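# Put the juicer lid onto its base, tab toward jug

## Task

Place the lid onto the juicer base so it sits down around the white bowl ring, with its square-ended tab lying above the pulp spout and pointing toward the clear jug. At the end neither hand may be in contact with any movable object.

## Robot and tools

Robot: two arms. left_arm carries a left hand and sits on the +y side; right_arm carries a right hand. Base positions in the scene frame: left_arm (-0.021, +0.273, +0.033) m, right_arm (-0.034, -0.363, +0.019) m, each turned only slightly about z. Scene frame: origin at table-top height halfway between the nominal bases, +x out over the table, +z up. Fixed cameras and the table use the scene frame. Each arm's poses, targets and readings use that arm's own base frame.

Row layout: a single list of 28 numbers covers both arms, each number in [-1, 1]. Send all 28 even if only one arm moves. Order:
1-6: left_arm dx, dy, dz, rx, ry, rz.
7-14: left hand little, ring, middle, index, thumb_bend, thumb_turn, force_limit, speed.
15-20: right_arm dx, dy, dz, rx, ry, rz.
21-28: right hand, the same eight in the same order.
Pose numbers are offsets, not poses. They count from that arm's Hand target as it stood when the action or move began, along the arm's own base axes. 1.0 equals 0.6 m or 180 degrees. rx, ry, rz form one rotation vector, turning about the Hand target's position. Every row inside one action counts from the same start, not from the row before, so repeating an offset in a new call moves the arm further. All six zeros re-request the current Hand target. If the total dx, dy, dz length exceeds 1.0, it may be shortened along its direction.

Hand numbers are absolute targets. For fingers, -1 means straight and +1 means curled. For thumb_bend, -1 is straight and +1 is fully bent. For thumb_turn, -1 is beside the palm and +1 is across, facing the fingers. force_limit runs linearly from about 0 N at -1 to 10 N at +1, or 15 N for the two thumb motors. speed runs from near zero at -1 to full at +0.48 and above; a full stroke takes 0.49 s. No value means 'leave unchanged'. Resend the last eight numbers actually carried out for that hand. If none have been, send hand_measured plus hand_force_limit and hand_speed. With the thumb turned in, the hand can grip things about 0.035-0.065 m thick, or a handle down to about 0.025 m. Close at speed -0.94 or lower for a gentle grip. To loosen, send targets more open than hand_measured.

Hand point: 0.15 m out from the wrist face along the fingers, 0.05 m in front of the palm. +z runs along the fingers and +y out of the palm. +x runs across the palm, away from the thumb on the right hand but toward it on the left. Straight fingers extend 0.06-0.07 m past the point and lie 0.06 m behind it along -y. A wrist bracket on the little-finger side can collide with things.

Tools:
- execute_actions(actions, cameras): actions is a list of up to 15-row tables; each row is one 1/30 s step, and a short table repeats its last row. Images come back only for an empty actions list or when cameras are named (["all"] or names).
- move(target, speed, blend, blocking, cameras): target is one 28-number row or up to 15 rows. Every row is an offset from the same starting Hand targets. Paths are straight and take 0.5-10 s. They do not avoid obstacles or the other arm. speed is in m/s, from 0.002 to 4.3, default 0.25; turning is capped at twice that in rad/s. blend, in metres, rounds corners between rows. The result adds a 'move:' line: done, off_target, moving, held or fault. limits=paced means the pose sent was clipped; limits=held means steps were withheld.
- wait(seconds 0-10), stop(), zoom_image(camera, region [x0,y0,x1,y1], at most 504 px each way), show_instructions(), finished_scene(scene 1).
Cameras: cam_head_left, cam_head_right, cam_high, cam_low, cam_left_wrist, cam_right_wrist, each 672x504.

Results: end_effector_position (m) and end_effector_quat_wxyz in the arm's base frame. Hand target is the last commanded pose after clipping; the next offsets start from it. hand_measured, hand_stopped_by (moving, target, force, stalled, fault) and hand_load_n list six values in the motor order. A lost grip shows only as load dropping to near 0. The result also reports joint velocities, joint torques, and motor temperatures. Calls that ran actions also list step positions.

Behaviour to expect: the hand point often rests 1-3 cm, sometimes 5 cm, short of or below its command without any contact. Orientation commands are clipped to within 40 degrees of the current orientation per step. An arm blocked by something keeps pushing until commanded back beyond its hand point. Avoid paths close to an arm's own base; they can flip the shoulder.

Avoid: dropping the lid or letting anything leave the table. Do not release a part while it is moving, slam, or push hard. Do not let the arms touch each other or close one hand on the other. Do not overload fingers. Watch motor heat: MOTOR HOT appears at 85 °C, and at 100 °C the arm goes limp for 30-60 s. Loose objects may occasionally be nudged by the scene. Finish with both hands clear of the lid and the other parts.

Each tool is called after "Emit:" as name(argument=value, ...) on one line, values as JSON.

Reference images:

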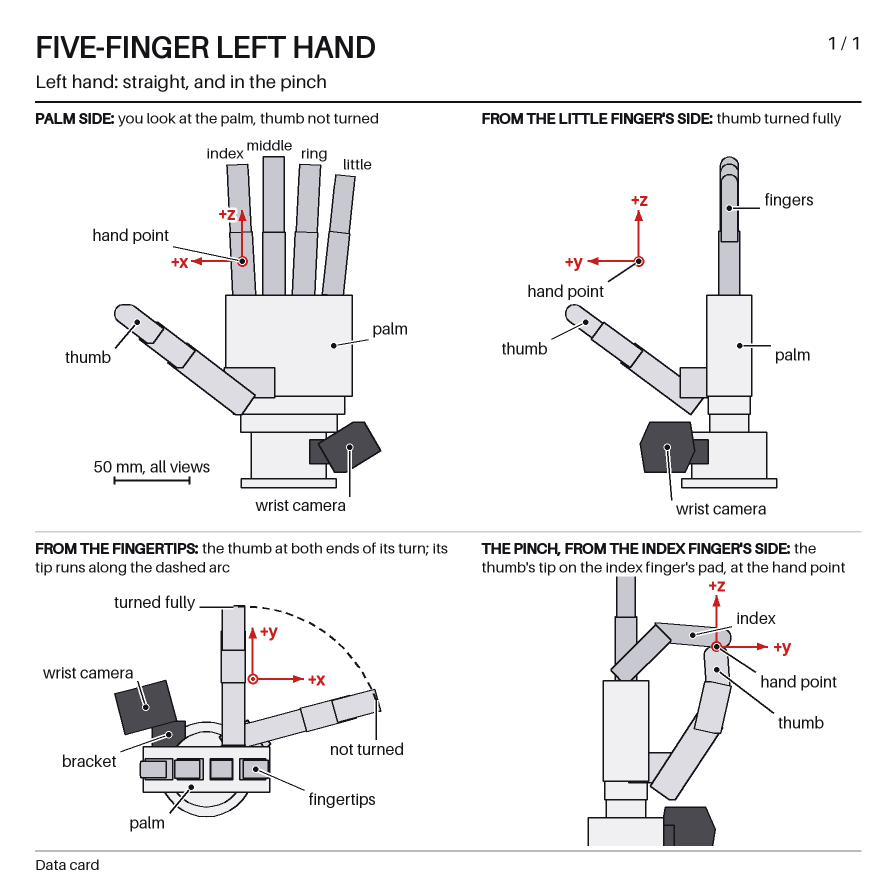

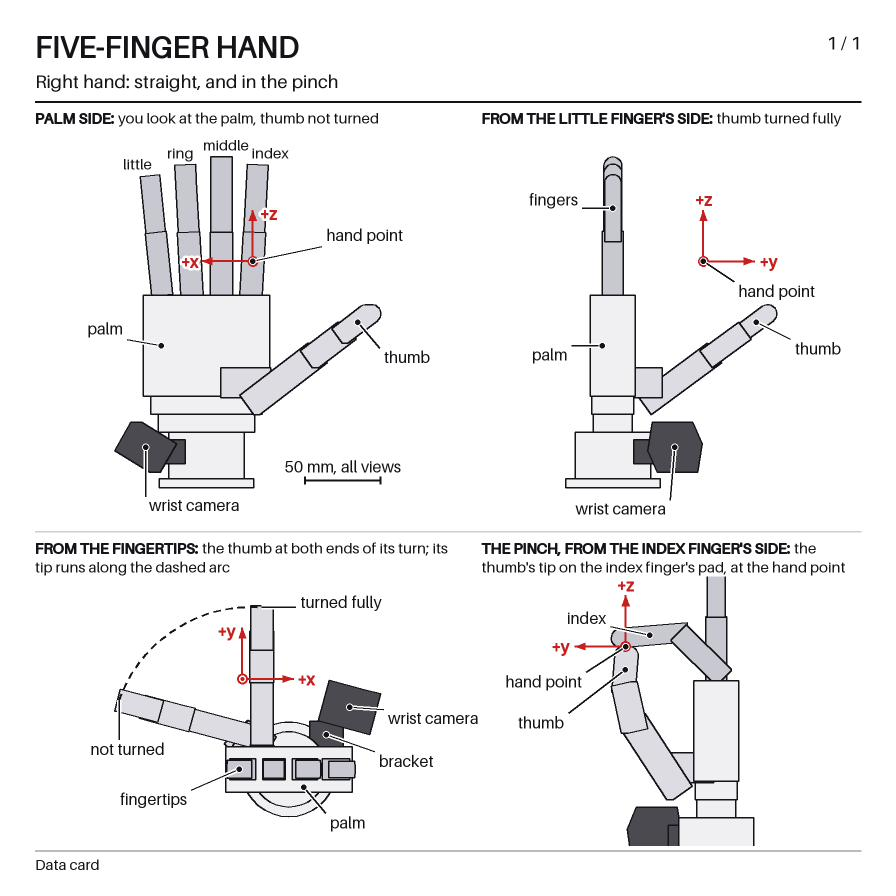

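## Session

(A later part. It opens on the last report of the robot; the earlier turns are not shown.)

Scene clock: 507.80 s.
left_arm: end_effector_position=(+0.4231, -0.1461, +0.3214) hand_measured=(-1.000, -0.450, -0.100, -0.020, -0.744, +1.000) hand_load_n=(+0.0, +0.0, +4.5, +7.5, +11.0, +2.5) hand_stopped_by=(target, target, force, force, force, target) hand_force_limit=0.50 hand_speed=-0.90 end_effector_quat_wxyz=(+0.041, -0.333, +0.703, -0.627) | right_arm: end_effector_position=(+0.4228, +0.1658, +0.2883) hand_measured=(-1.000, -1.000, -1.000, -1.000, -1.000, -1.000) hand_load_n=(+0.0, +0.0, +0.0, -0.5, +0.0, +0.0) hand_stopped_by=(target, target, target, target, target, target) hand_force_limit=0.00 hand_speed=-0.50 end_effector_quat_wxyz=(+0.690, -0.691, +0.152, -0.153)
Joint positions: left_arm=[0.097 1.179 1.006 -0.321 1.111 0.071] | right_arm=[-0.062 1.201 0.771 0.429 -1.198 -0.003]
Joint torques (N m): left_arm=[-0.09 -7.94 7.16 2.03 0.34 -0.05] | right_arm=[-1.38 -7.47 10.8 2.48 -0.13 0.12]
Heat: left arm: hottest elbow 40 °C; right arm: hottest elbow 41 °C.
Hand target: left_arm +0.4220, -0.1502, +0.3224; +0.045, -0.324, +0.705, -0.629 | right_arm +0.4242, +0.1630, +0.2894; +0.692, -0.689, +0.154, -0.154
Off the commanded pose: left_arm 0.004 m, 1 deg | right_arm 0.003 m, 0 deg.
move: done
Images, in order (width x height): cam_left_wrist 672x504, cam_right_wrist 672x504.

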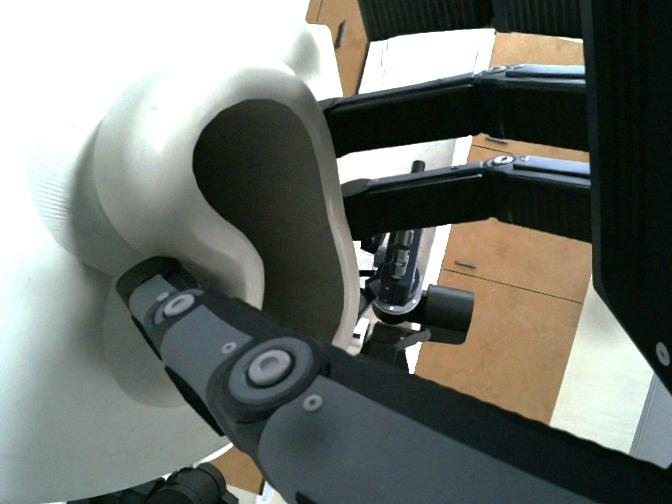

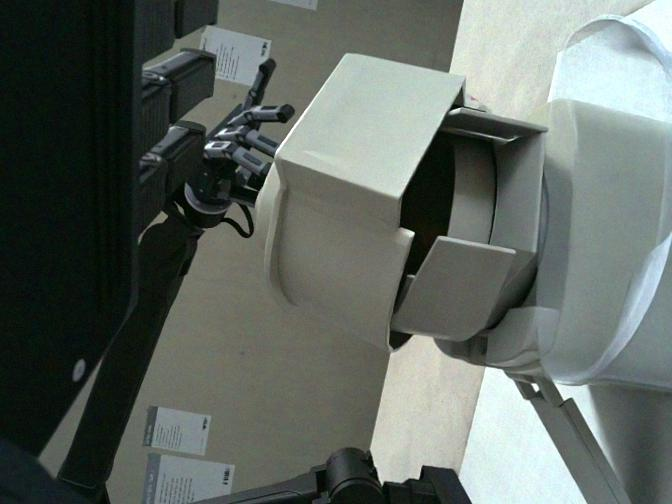

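Emit:
move(target=[[-0.006,0.0023,0.02,-0.0044,-0.0259,-0.0489,-1,-0.45,0.34,0.36,-0.26,1,0.5,-0.9,0,0,0,0,0,0,-1,-1,-1,-1,-1,-1,0,-0.5]], speed=0.05, cameras=["cam_left_wrist", "cam_right_wrist"])

Scene clock: 510.70 s.
left_arm: end_effector_position=(+0.4095, -0.1497, +0.3256) hand_measured=(-1.000, -0.450, -0.100, -0.020, -0.744, +1.000) hand_load_n=(+0.0, +0.0, +0.0, +5.0, +6.0, +1.5) hand_stopped_by=(target, target, force, force, force, target) hand_force_limit=0.50 hand_speed=-0.90 end_effector_quat_wxyz=(+0.016, -0.255, +0.718, -0.648) | right_arm: end_effector_position=(+0.4228, +0.1658, +0.2883) hand_measured=(-1.000, -1.000, -1.000, -1.000, -1.000, -1.000) hand_load_n=(+0.0, +0.0, +0.0, +0.0, +0.0, -0.5) hand_stopped_by=(target, target, target, target, target, target) hand_force_limit=0.00 hand_speed=-0.50 end_effector_quat_wxyz=(+0.690, -0.691, +0.152, -0.153)
Joint positions: left_arm=[0.102 1.209 1.037 -0.386 1.263 0.22] | right_arm=[-0.062 1.201 0.771 0.429 -1.198 -0.003]
Joint torques (N m): left_arm=[0.91 -6.77 9.99 0.68 0.71 0.16] | right_arm=[-1.03 -7.41 10.82 2.47 -0.1 0.09]
Heat: left arm: hottest elbow 40 °C; right arm: hottest elbow 41 °C.
Hand target: left_arm +0.4184, -0.1488, +0.3345; +0.023, -0.243, +0.721, -0.648 | right_arm +0.4242, +0.1630, +0.2894; +0.692, -0.689, +0.154, -0.154
Off the commanded pose: left_arm 0.013 m, 2 deg | right_arm 0.003 m, 0 deg.
move: off_target (left_arm)
Images, in order (width x height): cam_left_wrist 672x504, cam_right_wrist 672x504.

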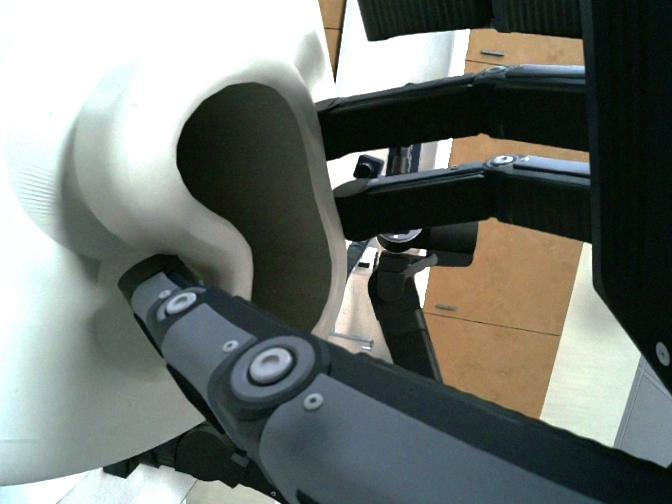

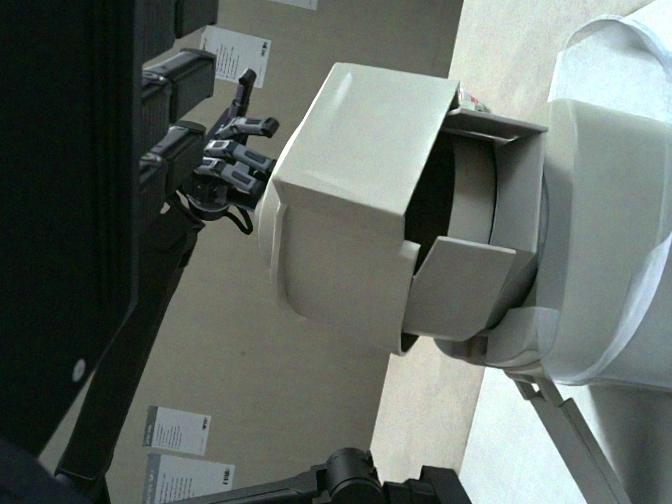

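Emit:
move(target=[[0,0,0,0,0,0,-1,-0.45,0.38,0.36,-0.26,1,0.2,-0.9,0,0,0,0,0,0,-1,-1,-1,-1,-1,-1,0,-0.5]], speed=0.05, cameras=["cam_left_wrist", "cam_right_wrist"])

Scene clock: 511.33 s.
left_arm: end_effector_position=(+0.4092, -0.1498, +0.3258) hand_measured=(-1.000, -0.450, -0.074, -0.020, -0.744, +1.000) hand_load_n=(+0.0, +0.0, +7.0, +2.5, +8.5, +2.0) hand_stopped_by=(target, target, force, force, force, target) hand_force_limit=0.20 hand_speed=-0.90 end_effector_quat_wxyz=(+0.016, -0.253, +0.718, -0.648) | right_arm: end_effector_position=(+0.4228, +0.1658, +0.2883) hand_measured=(-1.000, -1.000, -1.000, -1.000, -1.000, -1.000) hand_load_n=(+0.0, +0.0, +0.0, +0.0, +0.0, +0.0) hand_stopped_by=(target, target, target, target, target, target) hand_force_limit=0.00 hand_speed=-0.50 end_effector_quat_wxyz=(+0.690, -0.691, +0.152, -0.153)
Joint positions: left_arm=[0.102 1.209 1.037 -0.387 1.265 0.223] | right_arm=[-0.062 1.201 0.771 0.429 -1.198 -0.003]
Joint torques (N m): left_arm=[0.73 -6.65 10 0.66 0.59 0.12] | right_arm=[-1.26 -7.36 10.73 2.43 -0.11 0.14]
Heat: left arm: hottest elbow 40 °C; right arm: hottest elbow 41 °C.
Hand target: left_arm +0.4184, -0.1488, +0.3345; +0.023, -0.243, +0.721, -0.648 | right_arm +0.4242, +0.1630, +0.2894; +0.692, -0.689, +0.154, -0.154
Off the commanded pose: left_arm 0.013 m, 1 deg | right_arm 0.003 m, 0 deg.
move: off_target (left_arm)
Images, in order (width x height): cam_left_wrist 672x504, cam_right_wrist 672x504.

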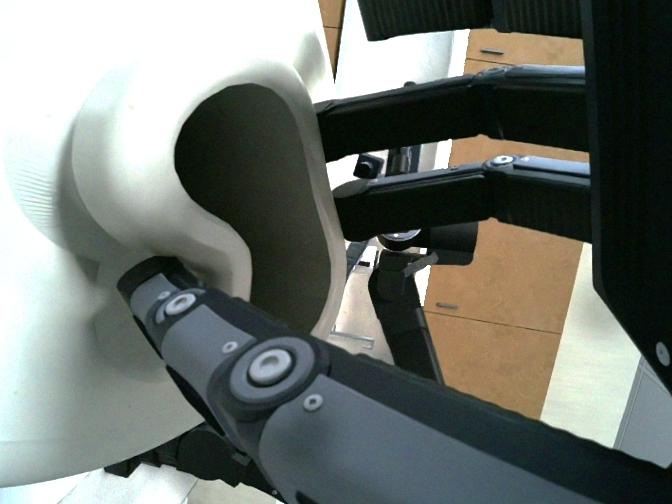

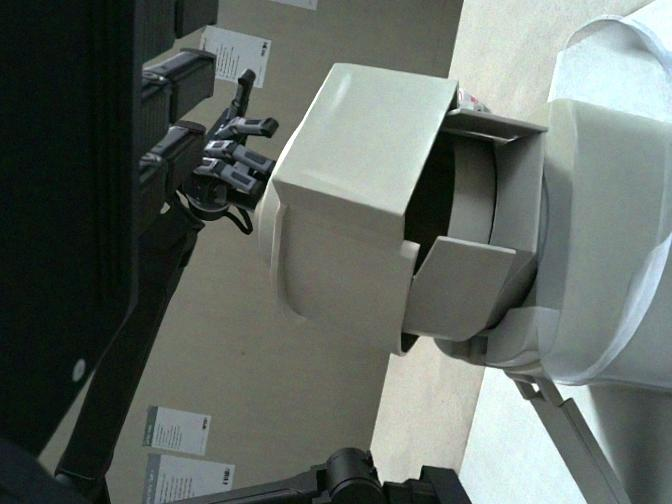

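Emit:
move(target=[[0,0,0.035,0,0,0,-1,-0.45,0.38,0.36,-0.26,1,0.2,-0.9,0,0,0,0,0,0,-1,-1,-1,-1,-1,-1,0,-0.5]], speed=0.04, cameras=["cam_left_wrist", "cam_right_wrist"])

Scene clock: 512.47 s.
left_arm: end_effector_position=(+0.4086, -0.1496, +0.3374) hand_measured=(-1.000, -0.450, -0.074, -0.018, -0.740, +1.000) hand_load_n=(+0.0, +0.0, +0.0, +0.0, +0.0, +0.0) hand_stopped_by=(target, target, force, force, force, target) hand_force_limit=0.20 hand_speed=-0.90 end_effector_quat_wxyz=(+0.009, -0.258, +0.719, -0.646) | right_arm: end_effector_position=(+0.4228, +0.1658, +0.2883) hand_measured=(-1.000, -1.000, -1.000, -1.000, -1.000, -1.000) hand_load_n=(+0.0, +0.0, +0.0, +0.0, +0.5, +0.0) hand_stopped_by=(target, target, target, target, target, target) hand_force_limit=0.00 hand_speed=-0.50 end_effector_quat_wxyz=(+0.690, -0.691, +0.152, -0.153)
Joint positions: left_arm=[0.102 1.209 1.074 -0.45 1.266 0.235] | right_arm=[-0.062 1.201 0.771 0.429 -1.198 -0.003]
Joint torques (N m): left_arm=[1.03 -7.47 10.81 0.92 0.62 -0.01] | right_arm=[-1.2 -7.41 10.8 2.47 -0.12 0.1]
Heat: left arm: hottest elbow 40 °C; right arm: hottest elbow 41 °C.
Hand target: left_arm +0.4184, -0.1488, +0.3555; +0.023, -0.243, +0.721, -0.648 | right_arm +0.4242, +0.1630, +0.2894; +0.692, -0.689, +0.154, -0.154
Off the commanded pose: left_arm 0.021 m, 2 deg | right_arm 0.003 m, 0 deg.
move: off_target (left_arm)
Images, in order (width x height): cam_left_wrist 672x504, cam_right_wrist 672x504.

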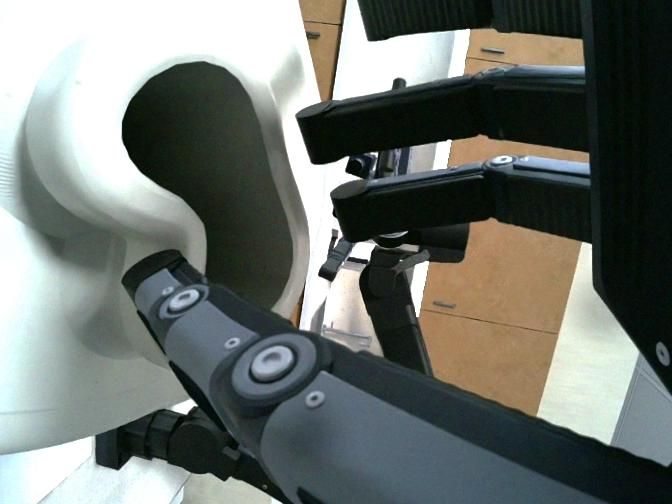

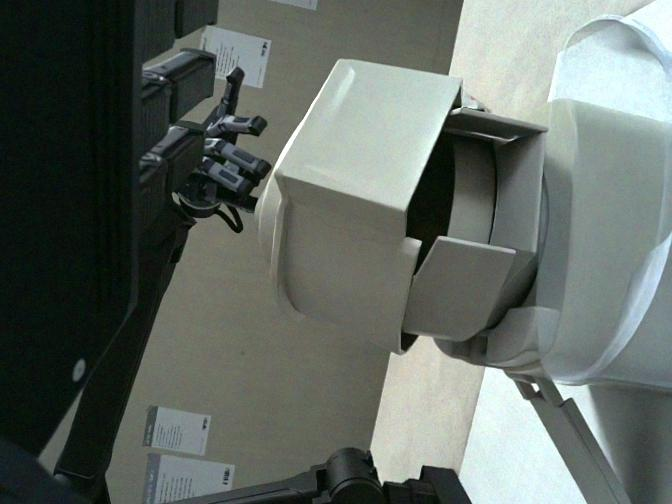

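Emit:
move(target=[[0,0,0,0,0,0,-1,-0.45,-0.3,-0.3,-1,1,0,-0.2,0,0,0,0,0,0,-1,-1,-1,-1,-1,-1,0,-0.5]], speed=0.05, cameras=["cam_left_wrist", "cam_right_wrist"])

Scene clock: 515.60 s.
left_arm: end_effector_position=(+0.4086, -0.1496, +0.3374) hand_measured=(-1.000, -0.450, -0.300, -0.300, -1.000, +1.000) hand_load_n=(+0.0, +0.0, +0.0, +0.0, +0.0, +0.0) hand_stopped_by=(target, target, target, target, target, target) hand_force_limit=0.00 hand_speed=-0.20 end_effector_quat_wxyz=(+0.009, -0.258, +0.719, -0.646) | right_arm: end_effector_position=(+0.4228, +0.1658, +0.2883) hand_measured=(-1.000, -1.000, -1.000, -1.000, -1.000, -1.000) hand_load_n=(+0.0, +0.0, +0.0, +0.0, +0.0, -0.5) hand_stopped_by=(target, target, target, target, target, target) hand_force_limit=0.00 hand_speed=-0.50 end_effector_quat_wxyz=(+0.690, -0.691, +0.152, -0.153)
Joint positions: left_arm=[0.102 1.209 1.074 -0.45 1.266 0.235] | right_arm=[-0.062 1.201 0.771 0.429 -1.198 -0.003]
Joint torques (N m): left_arm=[0.97 -7.41 10.88 0.87 0.61 0.02] | right_arm=[-1.26 -7.59 10.81 2.39 -0.1 0.13]
Heat: left arm: hottest elbow 40 °C; right arm: hottest elbow 41 °C.
Hand target: left_arm +0.4184, -0.1488, +0.3555; +0.023, -0.243, +0.721, -0.648 | right_arm +0.4242, +0.1630, +0.2894; +0.692, -0.689, +0.154, -0.154
Off the commanded pose: left_arm 0.021 m, 2 deg | right_arm 0.003 m, 0 deg.
move: off_target (left_arm)
Images, in order (width x height): cam_left_wrist 672x504, cam_right_wrist 672x504.

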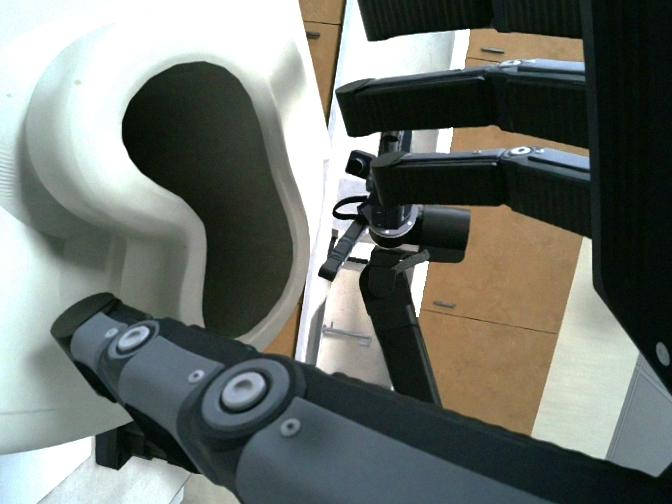

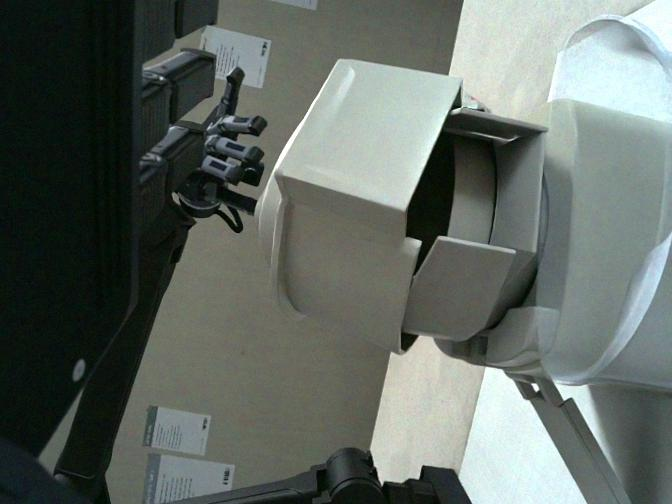

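Emit:
move(target=[[-0.011,0.0042,-0.0513,0.0022,0.0129,0.0245,-1,-0.45,-0.25,-0.25,-1,1,0,-0.2,0,0,0,0,0,0,-1,-1,-1,-1,-1,-1,0,-0.5]], speed=0.05, cameras=["cam_left_wrist"])

Scene clock: 518.47 s.
left_arm: end_effector_position=(+0.4126, -0.1473, +0.3190) hand_measured=(-1.000, -0.450, -0.250, -0.250, -1.000, +1.000) hand_load_n=(+0.0, +0.0, +0.0, +0.0, +0.0, +0.0) hand_stopped_by=(target, target, target, target, target, target) hand_force_limit=0.00 hand_speed=-0.20 end_effector_quat_wxyz=(+0.027, -0.286, +0.716, -0.637) | right_arm: end_effector_position=(+0.4228, +0.1658, +0.2883) hand_measured=(-1.000, -1.000, -1.000, -1.000, -1.000, -1.000) hand_load_n=(+0.0, +0.0, +0.0, +0.0, +0.0, -0.5) hand_stopped_by=(target, target, target, target, target, target) hand_force_limit=0.00 hand_speed=-0.50 end_effector_quat_wxyz=(+0.690, -0.691, +0.152, -0.153)
Joint positions: left_arm=[0.102 1.194 1.016 -0.369 1.201 0.18] | right_arm=[-0.062 1.201 0.771 0.429 -1.198 -0.003]
Joint torques (N m): left_arm=[1.32 -8.64 7.23 1.98 0.39 -0.25] | right_arm=[-1.61 -7.36 10.81 2.48 -0.12 0.12]
Heat: left arm: hottest elbow 40 °C; right arm: hottest elbow 41 °C.
Hand target: left_arm +0.4118, -0.1463, +0.3246; +0.034, -0.284, +0.714, -0.639 | right_arm +0.4242, +0.1630, +0.2894; +0.692, -0.689, +0.154, -0.154
Off the commanded pose: left_arm 0.006 m, 1 deg | right_arm 0.003 m, 0 deg.
move: done
Images, in order (width x height): cam_left_wrist 672x504.

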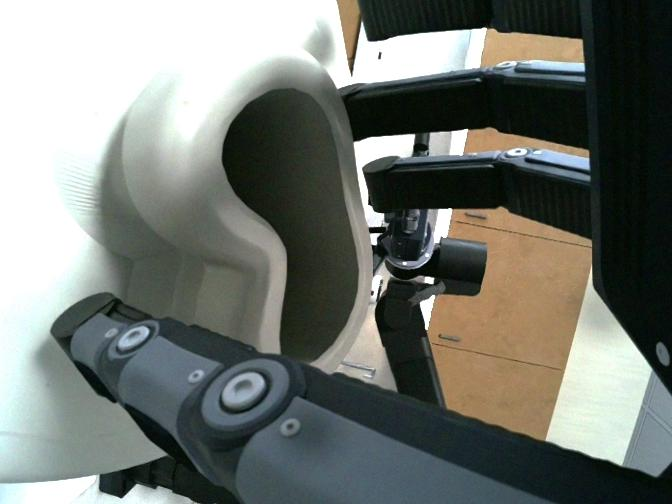

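Emit:
move(target=[[-0.0085,-0.005,0.0,0,0,0,-1,-0.45,-0.2,-0.2,-1,1,-0.5,-0.5,0,0,0,0,0,0,-1,-1,-1,-1,-1,-1,0,-0.5]], speed=0.05, cameras=[])

Emit:
move(target=[[0,0,0,0,0,0,-1,-0.45,-0.2,-0.2,-0.3,1,-0.85,-0.85,0,0,0,0,0,0,-1,-1,-1,-1,-1,-1,0,-0.5]], speed=0.05, cameras=["cam_left_wrist"])

Scene clock: 519.53 s.
left_arm: end_effector_position=(+0.4084, -0.1477, +0.3201) hand_measured=(-1.000, -0.450, -0.200, -0.200, -1.000, +1.000) hand_load_n=(+0.0, +0.0, +0.0, +0.0, +0.0, -0.5) hand_stopped_by=(target, target, target, target, target, target) hand_force_limit=-0.50 hand_speed=-0.50 end_effector_quat_wxyz=(+0.030, -0.287, +0.715, -0.637) | right_arm: end_effector_position=(+0.4228, +0.1658, +0.2883) hand_measured=(-1.000, -1.000, -1.000, -1.000, -1.000, -1.000) hand_load_n=(+0.0, +0.0, +0.0, +0.0, +0.0, +0.0) hand_stopped_by=(target, target, target, target, target, target) hand_force_limit=0.00 hand_speed=-0.50 end_effector_quat_wxyz=(+0.690, -0.691, +0.152, -0.153)
Joint positions: left_arm=[0.102 1.177 1.003 -0.363 1.195 0.171] | right_arm=[-0.062 1.201 0.771 0.429 -1.198 -0.003]
Joint torques (N m): left_arm=[0.56 -8.41 7.13 1.96 0.39 -0.24] | right_arm=[-1.32 -7.53 10.78 2.45 -0.08 0.14]
Heat: left arm: hottest elbow 40 °C; right arm: hottest elbow 41 °C.
Hand target: left_arm +0.4067, -0.1493, +0.3247; +0.034, -0.284, +0.714, -0.639 | right_arm +0.4242, +0.1630, +0.2894; +0.692, -0.689, +0.154, -0.154
Off the commanded pose: left_arm 0.005 m, 1 deg | right_arm 0.003 m, 0 deg.
move: done
No camera images: "cameras" was empty.

Scene clock: 521.50 s.
left_arm: end_effector_position=(+0.4088, -0.1475, +0.3199) hand_measured=(-1.000, -0.450, -0.200, -0.200, -0.636, +1.000) hand_load_n=(+0.0, -0.5, +0.0, +0.0, +1.0, -1.0) hand_stopped_by=(target, target, target, target, force, target) hand_force_limit=-0.85 hand_speed=-0.85 end_effector_quat_wxyz=(+0.031, -0.288, +0.715, -0.636) | right_arm: end_effector_position=(+0.4228, +0.1658, +0.2883) hand_measured=(-1.000, -1.000, -1.000, -1.000, -1.000, -1.000) hand_load_n=(+0.0, +0.0, +0.0, +0.0, +0.0, -0.5) hand_stopped_by=(target, target, target, target, target, target) hand_force_limit=0.00 hand_speed=-0.50 end_effector_quat_wxyz=(+0.690, -0.691, +0.152, -0.153)
Joint positions: left_arm=[0.102 1.177 1.003 -0.363 1.193 0.17] | right_arm=[-0.062 1.201 0.771 0.429 -1.198 -0.003]
Joint torques (N m): left_arm=[0.56 -8.47 7.15 1.96 0.5 -0.25] | right_arm=[-1.14 -7.18 10.81 2.52 -0.09 0.1]
Heat: left arm: hottest elbow 40 °C; right arm: hottest elbow 41 °C.
Hand target: left_arm +0.4067, -0.1493, +0.3247; +0.034, -0.284, +0.714, -0.639 | right_arm +0.4242, +0.1630, +0.2894; +0.692, -0.689, +0.154, -0.154
Off the commanded pose: left_arm 0.006 m, 1 deg | right_arm 0.003 m, 0 deg.
move: done
Images, in order (width x height): cam_left_wrist 672x504.

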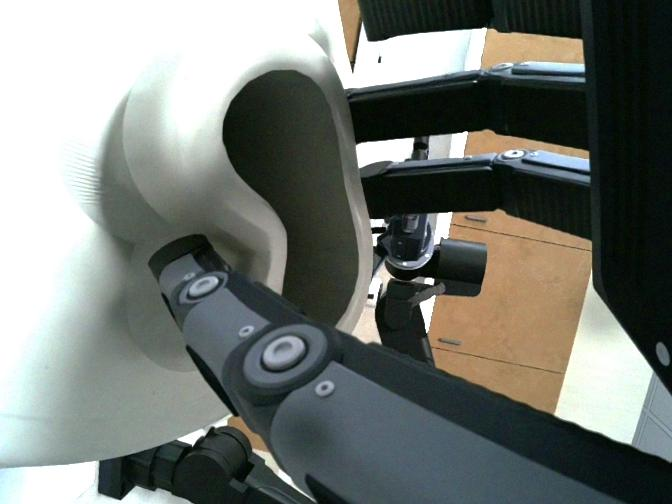

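Emit:
move(target=[[0,0,0,0,0,0,-1,-0.45,0.15,0.15,-0.3,1,-0.5,-0.9,0,0,0,0,0,0,-1,-1,-1,-1,-1,-1,0,-0.5]], speed=0.05, cameras=[])

Emit:
move(target=[[0,0,0,0,0,0,-1,-0.45,0.3,0.3,-0.28,1,0.2,-0.9,0,0,0,0,0,0,-1,-1,-1,-1,-1,-1,0,-0.5]], speed=0.05, cameras=["cam_left_wrist", "cam_right_wrist"])

Scene clock: 522.17 s.
left_arm: end_effector_position=(+0.4090, -0.1475, +0.3201) hand_measured=(-1.000, -0.450, -0.192, -0.136, -0.636, +1.000) hand_load_n=(-0.5, +0.0, +0.0, +2.5, +2.5, -1.5) hand_stopped_by=(target, target, force, force, force, target) hand_force_limit=-0.50 hand_speed=-0.90 end_effector_quat_wxyz=(+0.031, -0.287, +0.715, -0.636) | right_arm: end_effector_position=(+0.4228, +0.1658, +0.2883) hand_measured=(-1.000, -1.000, -1.000, -1.000, -1.000, -1.000) hand_load_n=(+0.0, +0.0, +0.0, +0.0, +0.0, -0.5) hand_stopped_by=(target, target, target, target, target, target) hand_force_limit=0.00 hand_speed=-0.50 end_effector_quat_wxyz=(+0.690, -0.691, +0.152, -0.153)
Joint positions: left_arm=[0.102 1.177 1.003 -0.361 1.193 0.17] | right_arm=[-0.062 1.201 0.771 0.429 -1.198 -0.003]
Joint torques (N m): left_arm=[0.73 -8.47 7.17 1.94 0.5 -0.25] | right_arm=[-1.26 -7.47 10.81 2.41 -0.11 0.11]
Heat: left arm: hottest elbow 40 °C; right arm: hottest elbow 41 °C.
Hand target: left_arm +0.4068, -0.1493, +0.3247; +0.034, -0.284, +0.714, -0.639 | right_arm +0.4242, +0.1630, +0.2894; +0.692, -0.689, +0.154, -0.154
Off the commanded pose: left_arm 0.006 m, 1 deg | right_arm 0.003 m, 0 deg.
move: done
No camera images: "cameras" was empty.

Scene clock: 522.67 s.
left_arm: end_effector_position=(+0.4091, -0.1475, +0.3205) hand_measured=(-1.000, -0.450, -0.160, -0.120, -0.630, +1.000) hand_load_n=(+0.0, +0.0, +9.0, +2.5, +10.0, +0.0) hand_stopped_by=(target, target, force, force, force, target) hand_force_limit=0.20 hand_speed=-0.90 end_effector_quat_wxyz=(+0.032, -0.287, +0.715, -0.637) | right_arm: end_effector_position=(+0.4228, +0.1658, +0.2883) hand_measured=(-1.000, -1.000, -1.000, -1.000, -1.000, -1.000) hand_load_n=(+0.0, +0.0, -0.5, +0.0, +0.5, +0.0) hand_stopped_by=(target, target, target, target, target, target) hand_force_limit=0.00 hand_speed=-0.50 end_effector_quat_wxyz=(+0.690, -0.691, +0.152, -0.153)
Joint positions: left_arm=[0.102 1.176 1.003 -0.359 1.193 0.17] | right_arm=[-0.062 1.201 0.771 0.429 -1.198 -0.003]
Joint torques (N m): left_arm=[0.62 -8.35 7.13 1.85 0.5 -0.25] | right_arm=[-1.03 -7.36 10.69 2.44 -0.09 0.13]
Heat: left arm: hottest elbow 40 °C; right arm: hottest elbow 41 °C.
Hand target: left_arm +0.4068, -0.1493, +0.3247; +0.034, -0.284, +0.714, -0.639 | right_arm +0.4242, +0.1630, +0.2894; +0.692, -0.689, +0.154, -0.154
Off the commanded pose: left_arm 0.005 m, 1 deg | right_arm 0.003 m, 0 deg.
move: done
Images, in order (width x height): cam_left_wrist 672x504, cam_right_wrist 672x504.

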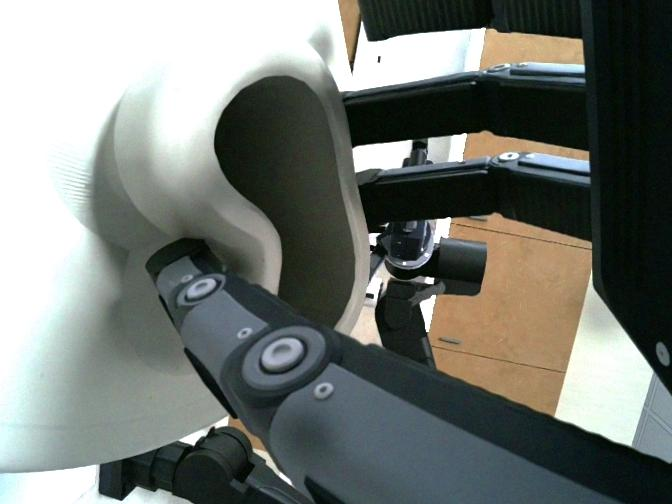

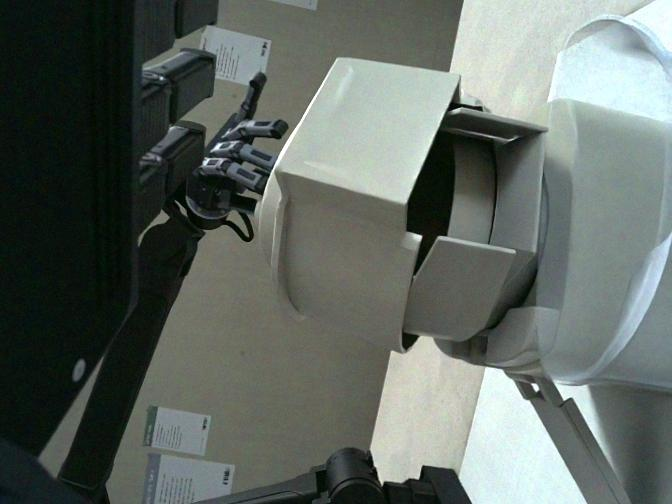

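Emit:
move(target=[[0,0,0,0,0,0,-1,-0.45,0.3,0.35,-0.28,1,0.3,-0.9,0,0,0,0,0,0,-1,-1,-1,-1,-1,-1,0,-0.5]], speed=0.05, cameras=[])

Emit:
move(target=[[-0.002,0.0012,0.02,-0.0044,-0.0259,-0.0489,-1,-0.45,0.3,0.35,-0.28,1,0.3,-0.9,0,0,0,0,0,0,-1,-1,-1,-1,-1,-1,0,-0.5]], speed=0.05, cameras=["cam_left_wrist", "cam_right_wrist"])

Scene clock: 523.37 s.
left_arm: end_effector_position=(+0.4088, -0.1476, +0.3208) hand_measured=(-1.000, -0.450, -0.160, -0.098, -0.630, +1.000) hand_load_n=(+0.0, +0.0, +3.5, +11.5, +14.0, -1.5) hand_stopped_by=(target, target, force, force, force, target) hand_force_limit=0.30 hand_speed=-0.90 end_effector_quat_wxyz=(+0.031, -0.288, +0.715, -0.637) | right_arm: end_effector_position=(+0.4228, +0.1658, +0.2883) hand_measured=(-1.000, -1.000, -1.000, -1.000, -1.000, -1.000) hand_load_n=(+0.0, +0.0, +0.0, +0.0, +0.0, +0.0) hand_stopped_by=(target, target, target, target, target, target) hand_force_limit=0.00 hand_speed=-0.50 end_effector_quat_wxyz=(+0.690, -0.691, +0.152, -0.153)
Joint positions: left_arm=[0.102 1.176 1.003 -0.359 1.193 0.167] | right_arm=[-0.062 1.201 0.771 0.429 -1.198 -0.003]
Joint torques (N m): left_arm=[0.67 -8.23 7.15 1.83 0.46 -0.21] | right_arm=[-1.44 -7.47 10.76 2.47 -0.12 0.12]
Heat: left arm: hottest elbow 40 °C; right arm: hottest elbow 41 °C.
Hand target: left_arm +0.4068, -0.1493, +0.3246; +0.034, -0.284, +0.714, -0.639 | right_arm +0.4242, +0.1630, +0.2894; +0.692, -0.689, +0.154, -0.154
Off the commanded pose: left_arm 0.005 m, 1 deg | right_arm 0.003 m, 0 deg.
move: done
No camera images: "cameras" was empty.

Scene clock: 525.67 s.
left_arm: end_effector_position=(+0.3987, -0.1464, +0.3266) hand_measured=(-1.000, -0.450, -0.158, -0.096, -0.628, +1.000) hand_load_n=(+0.0, +0.0, +0.0, +2.5, +3.5, -1.5) hand_stopped_by=(target, target, force, force, force, target) hand_force_limit=0.30 hand_speed=-0.90 end_effector_quat_wxyz=(+0.011, -0.212, +0.725, -0.655) | right_arm: end_effector_position=(+0.4228, +0.1658, +0.2883) hand_measured=(-1.000, -1.000, -1.000, -1.000, -1.000, -1.000) hand_load_n=(+0.0, +0.0, +0.0, +0.0, +0.0, -0.5) hand_stopped_by=(target, target, target, target, target, target) hand_force_limit=0.00 hand_speed=-0.50 end_effector_quat_wxyz=(+0.690, -0.691, +0.152, -0.153)
Joint positions: left_arm=[0.114 1.215 1.056 -0.494 1.336 0.373] | right_arm=[-0.062 1.201 0.771 0.429 -1.198 -0.003]
Joint torques (N m): left_arm=[0.32 -7 9.98 0.55 0.82 0.01] | right_arm=[-1.38 -7.82 10.84 2.41 -0.09 0.11]
Heat: left arm: hottest elbow 40 °C; right arm: hottest elbow 41 °C.
Hand target: left_arm +0.4055, -0.1486, +0.3367; +0.012, -0.202, +0.727, -0.656 | right_arm +0.4242, +0.1630, +0.2894; +0.692, -0.689, +0.154, -0.154
Off the commanded pose: left_arm 0.012 m, 1 deg | right_arm 0.003 m, 0 deg.
move: off_target (left_arm)
Images, in order (width x height): cam_left_wrist 672x504, cam_right_wrist 672x504.

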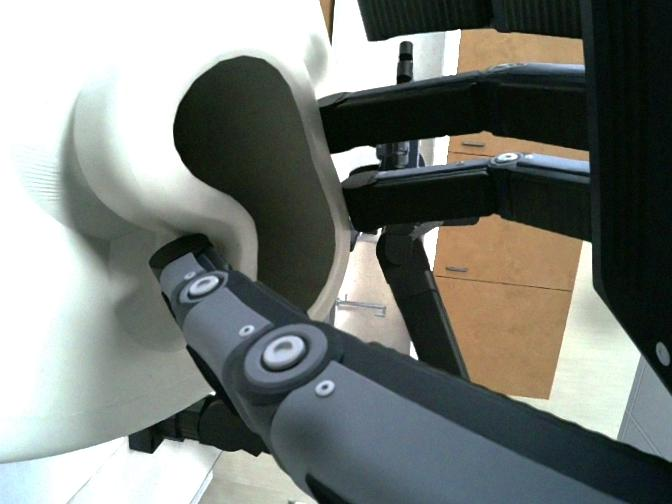

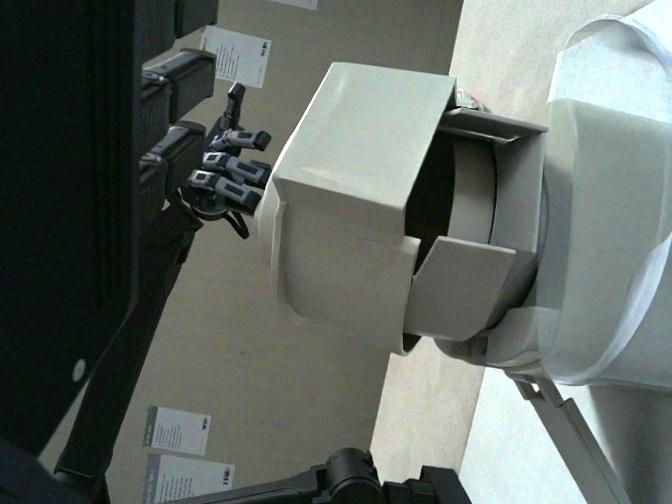

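Emit:
zoom_image(camera="cam_right_wrist", region=[380, 0, 672, 400])

Emit:
wait(seconds=0, cameras=["cam_head_left", "cam_head_right", "cam_high", "cam_low"])

Emit:
zoom_image(camera="cam_head_right", region=[290, 160, 410, 300])

Scaled by 1.260 from the camera's 672x504 image, which has a finer 960x720 frame.

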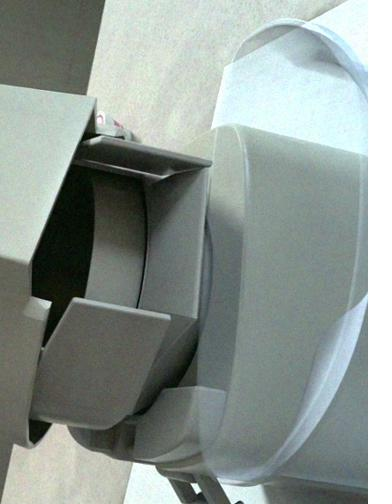

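Scene clock: 526.97 s.
left_arm: end_effector_position=(+0.3987, -0.1464, +0.3266) hand_measured=(-1.000, -0.450, -0.158, -0.096, -0.628, +1.000) hand_load_n=(+0.0, +0.0, +0.0, +2.5, +3.5, -1.5) hand_stopped_by=(target, target, force, force, force, target) hand_force_limit=0.30 hand_speed=-0.90 end_effector_quat_wxyz=(+0.011, -0.212, +0.725, -0.655) | right_arm: end_effector_position=(+0.4228, +0.1658, +0.2883) hand_measured=(-1.000, -1.000, -1.000, -1.000, -1.000, -1.000) hand_load_n=(+0.0, +0.0, +0.0, +0.0, +0.0, +0.0) hand_stopped_by=(target, target, target, target, target, target) hand_force_limit=0.00 hand_speed=-0.50 end_effector_quat_wxyz=(+0.690, -0.691, +0.152, -0.153)
Joint positions: left_arm=[0.114 1.215 1.056 -0.494 1.336 0.373] | right_arm=[-0.062 1.201 0.771 0.429 -1.198 -0.003]
Joint torques (N m): left_arm=[0.15 -7 9.94 0.53 0.83 0.01] | right_arm=[-0.97 -7.59 10.77 2.44 -0.09 0.12]
Heat: left arm: hottest elbow 40 °C; right arm: hottest elbow 41 °C.
Hand target: left_arm +0.4055, -0.1486, +0.3367; +0.012, -0.202, +0.727, -0.656 | right_arm +0.4242, +0.1630, +0.2894; +0.692, -0.689, +0.154, -0.154
Off the commanded pose: left_arm 0.012 m, 1 deg | right_arm 0.003 m, 0 deg.
Images, in order (width x height): cam_head_left 672x504, cam_head_right 672x504, cam_high 672x504, cam_low 672x504.

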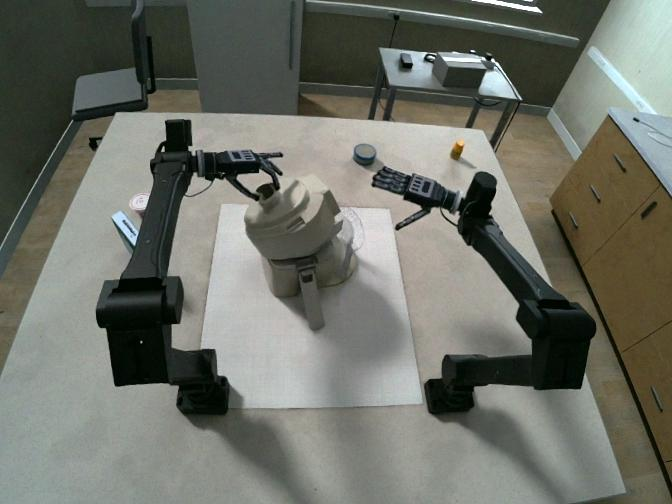

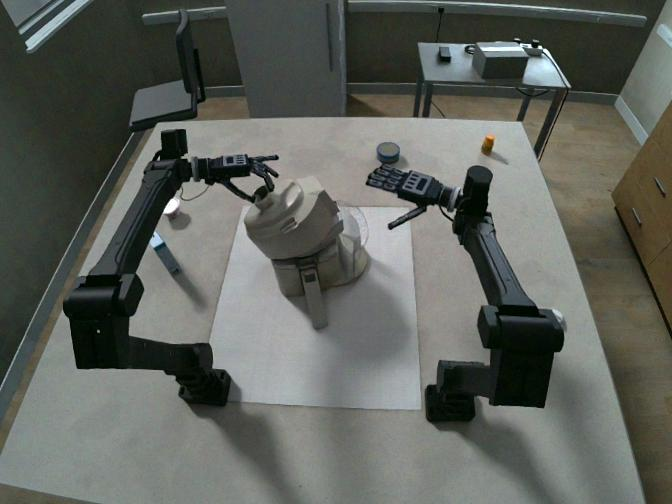

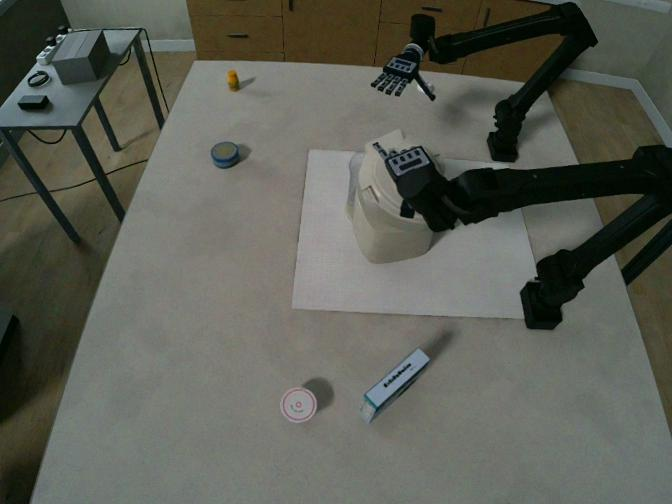

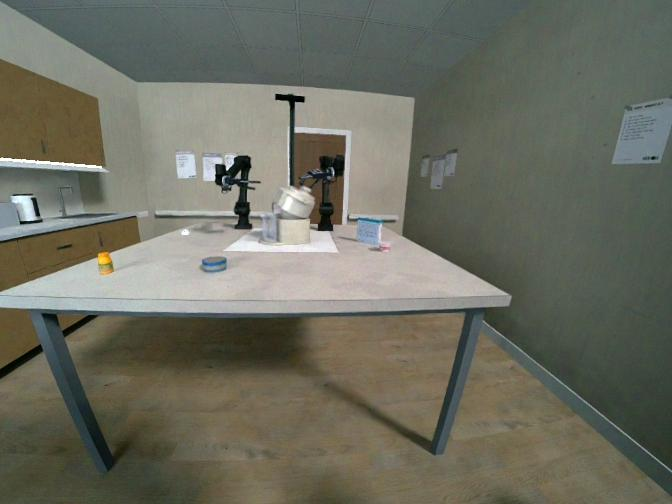

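Scaled by 3.600 from the camera's 672x504 image, which has a finer 960x720 frame.

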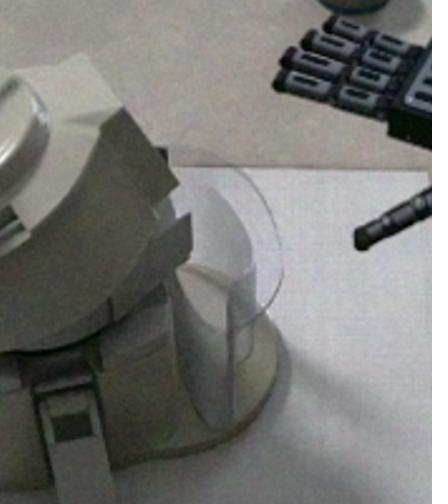

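Emit:
move(target=[[0,0,0,0,0,0,-1,-0.45,-0.3,-0.3,-0.95,1,0,-0.3,0,0,0,0,0,0,-1,-1,-1,-1,-1,-1,0,-0.5],[0.002,-0.0012,-0.02,0.0044,0.0259,0.0489,-1,-0.45,-0.25,-0.25,-0.95,1,0,-0.3,0,0,0,0,0,0,-1,-1,-1,-1,-1,-1,0,-0.5]], speed=0.06, cameras=["cam_left_wrist"])

Scene clock: 532.67 s.
left_arm: end_effector_position=(+0.4098, -0.1445, +0.3202) hand_measured=(-1.000, -0.450, -0.250, -0.250, -0.950, +1.000) hand_load_n=(+0.0, +0.0, +0.5, +0.0, +0.0, +0.0) hand_stopped_by=(target, target, target, target, target, target) hand_force_limit=0.00 hand_speed=-0.30 end_effector_quat_wxyz=(+0.033, -0.290, +0.714, -0.637) | right_arm: end_effector_position=(+0.4228, +0.1658, +0.2883) hand_measured=(-1.000, -1.000, -1.000, -1.000, -1.000, -1.000) hand_load_n=(+0.0, +0.0, +0.0, +0.0, +0.0, -0.5) hand_stopped_by=(target, target, target, target, target, target) hand_force_limit=0.00 hand_speed=-0.50 end_effector_quat_wxyz=(+0.690, -0.691, +0.152, -0.153)
Joint positions: left_arm=[0.11 1.177 1.004 -0.362 1.195 0.17] | right_arm=[-0.062 1.201 0.771 0.429 -1.198 -0.003]
Joint torques (N m): left_arm=[-0.03 -8.35 7.12 1.95 0.42 -0.24] | right_arm=[-1.26 -7.71 10.7 2.45 -0.09 0.1]
Heat: left arm: hottest elbow 40 °C; right arm: hottest elbow 41 °C.
Hand target: left_arm +0.4068, -0.1493, +0.3247; +0.034, -0.284, +0.714, -0.639 | right_arm +0.4242, +0.1630, +0.2894; +0.692, -0.689, +0.154, -0.154
Off the commanded pose: left_arm 0.007 m, 1 deg | right_arm 0.003 m, 0 deg.
move: done
Images, in order (width x height): cam_left_wrist 672x504.

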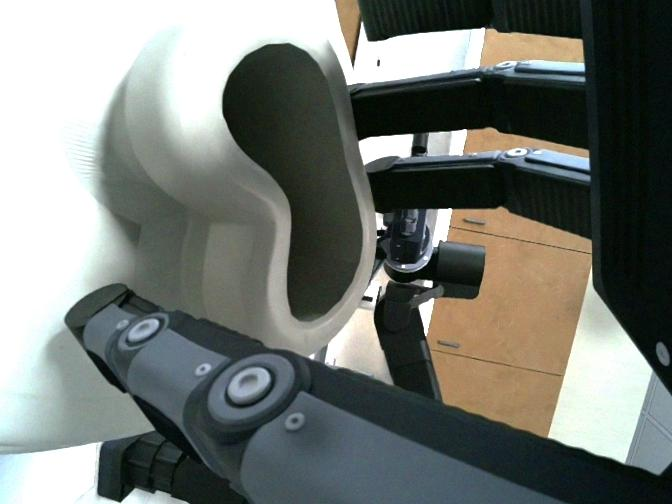

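Emit:
execute_actions(actions=[], cameras=["all"])

Scene clock: 543.73 s.
left_arm: end_effector_position=(+0.4098, -0.1445, +0.3202) hand_measured=(-1.000, -0.450, -0.250, -0.250, -0.950, +1.000) hand_load_n=(-0.5, +0.0, +0.5, +0.0, +0.0, +0.0) hand_stopped_by=(target, target, target, target, target, target) hand_force_limit=0.00 hand_speed=-0.30 end_effector_quat_wxyz=(+0.033, -0.290, +0.714, -0.637) | right_arm: end_effector_position=(+0.4228, +0.1658, +0.2883) hand_measured=(-1.000, -1.000, -1.000, -1.000, -1.000, -1.000) hand_load_n=(+0.0, +0.0, +0.0, +0.0, +0.0, +0.0) hand_stopped_by=(target, target, target, target, target, target) hand_force_limit=0.00 hand_speed=-0.50 end_effector_quat_wxyz=(+0.690, -0.691, +0.152, -0.153)
Joint positions: left_arm=[0.11 1.177 1.004 -0.362 1.195 0.17] | right_arm=[-0.062 1.201 0.771 0.429 -1.198 -0.003]
Joint velocities: within noise
Joint torques (N m): left_arm=[0.03 -8.47 7.16 1.95 0.39 -0.23] | right_arm=[-1.03 -7.59 10.84 2.39 -0.11 0.13]
Motor temperatures (°C): left_arm=[30 38 40 35 32 30] | right_arm=[35 35 41 33 30 31]
Heat: left arm: hottest elbow 40 °C; right arm: hottest elbow 41 °C.
Hand target: left_arm +0.4068, -0.1493, +0.3247; +0.034, -0.284, +0.714, -0.639 | right_arm +0.4242, +0.1630, +0.2894; +0.692, -0.689, +0.154, -0.154
Off the commanded pose: left_arm 0.007 m, 1 deg | right_arm 0.003 m, 0 deg.

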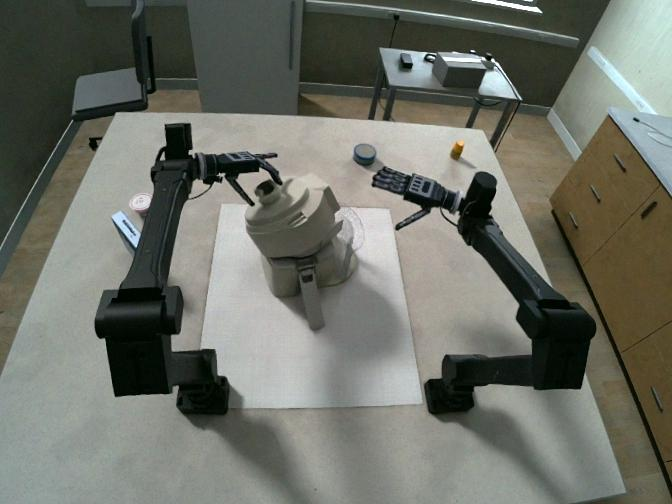

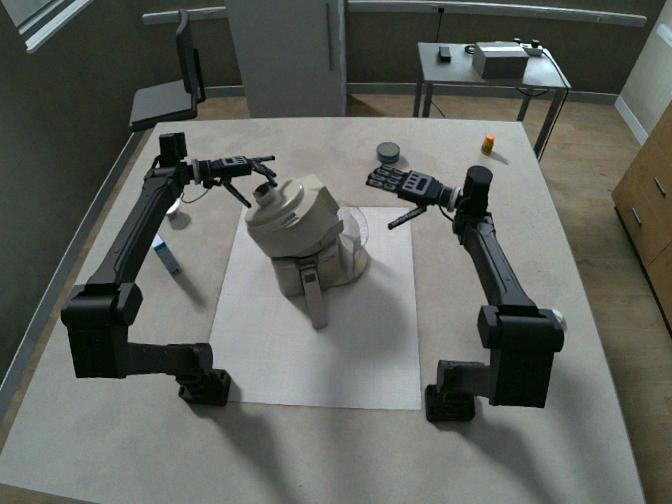

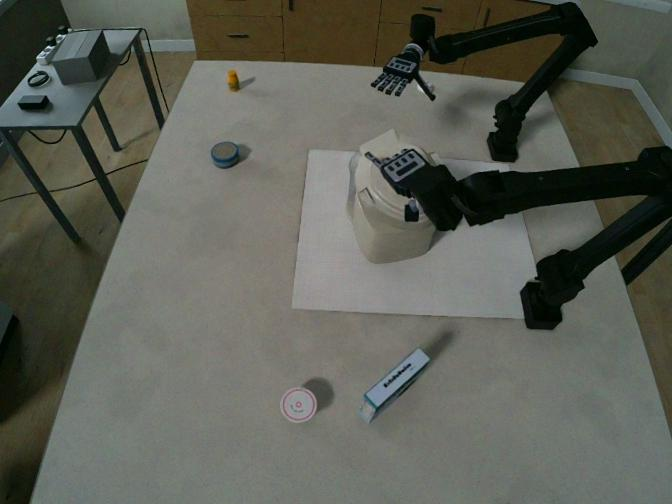

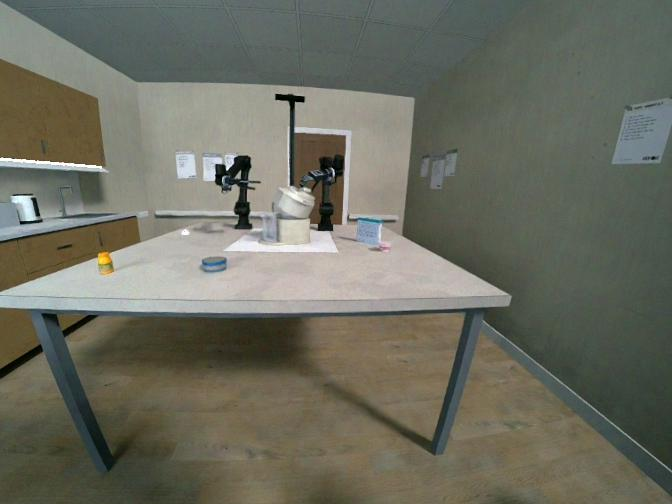

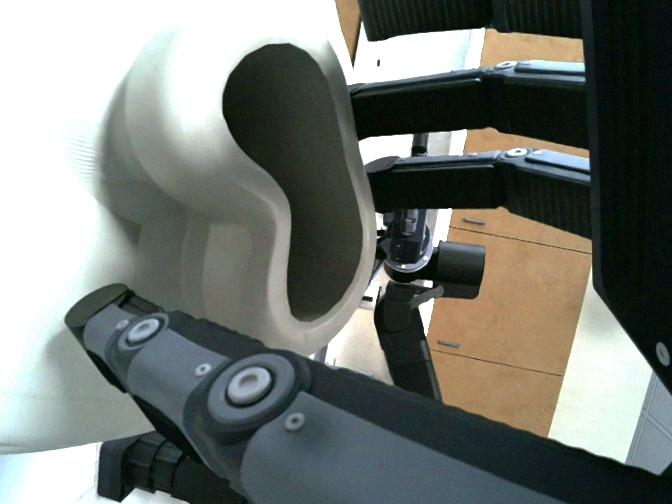

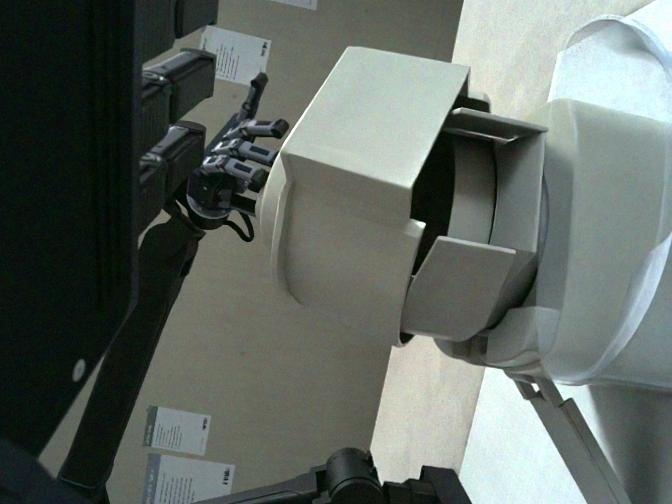

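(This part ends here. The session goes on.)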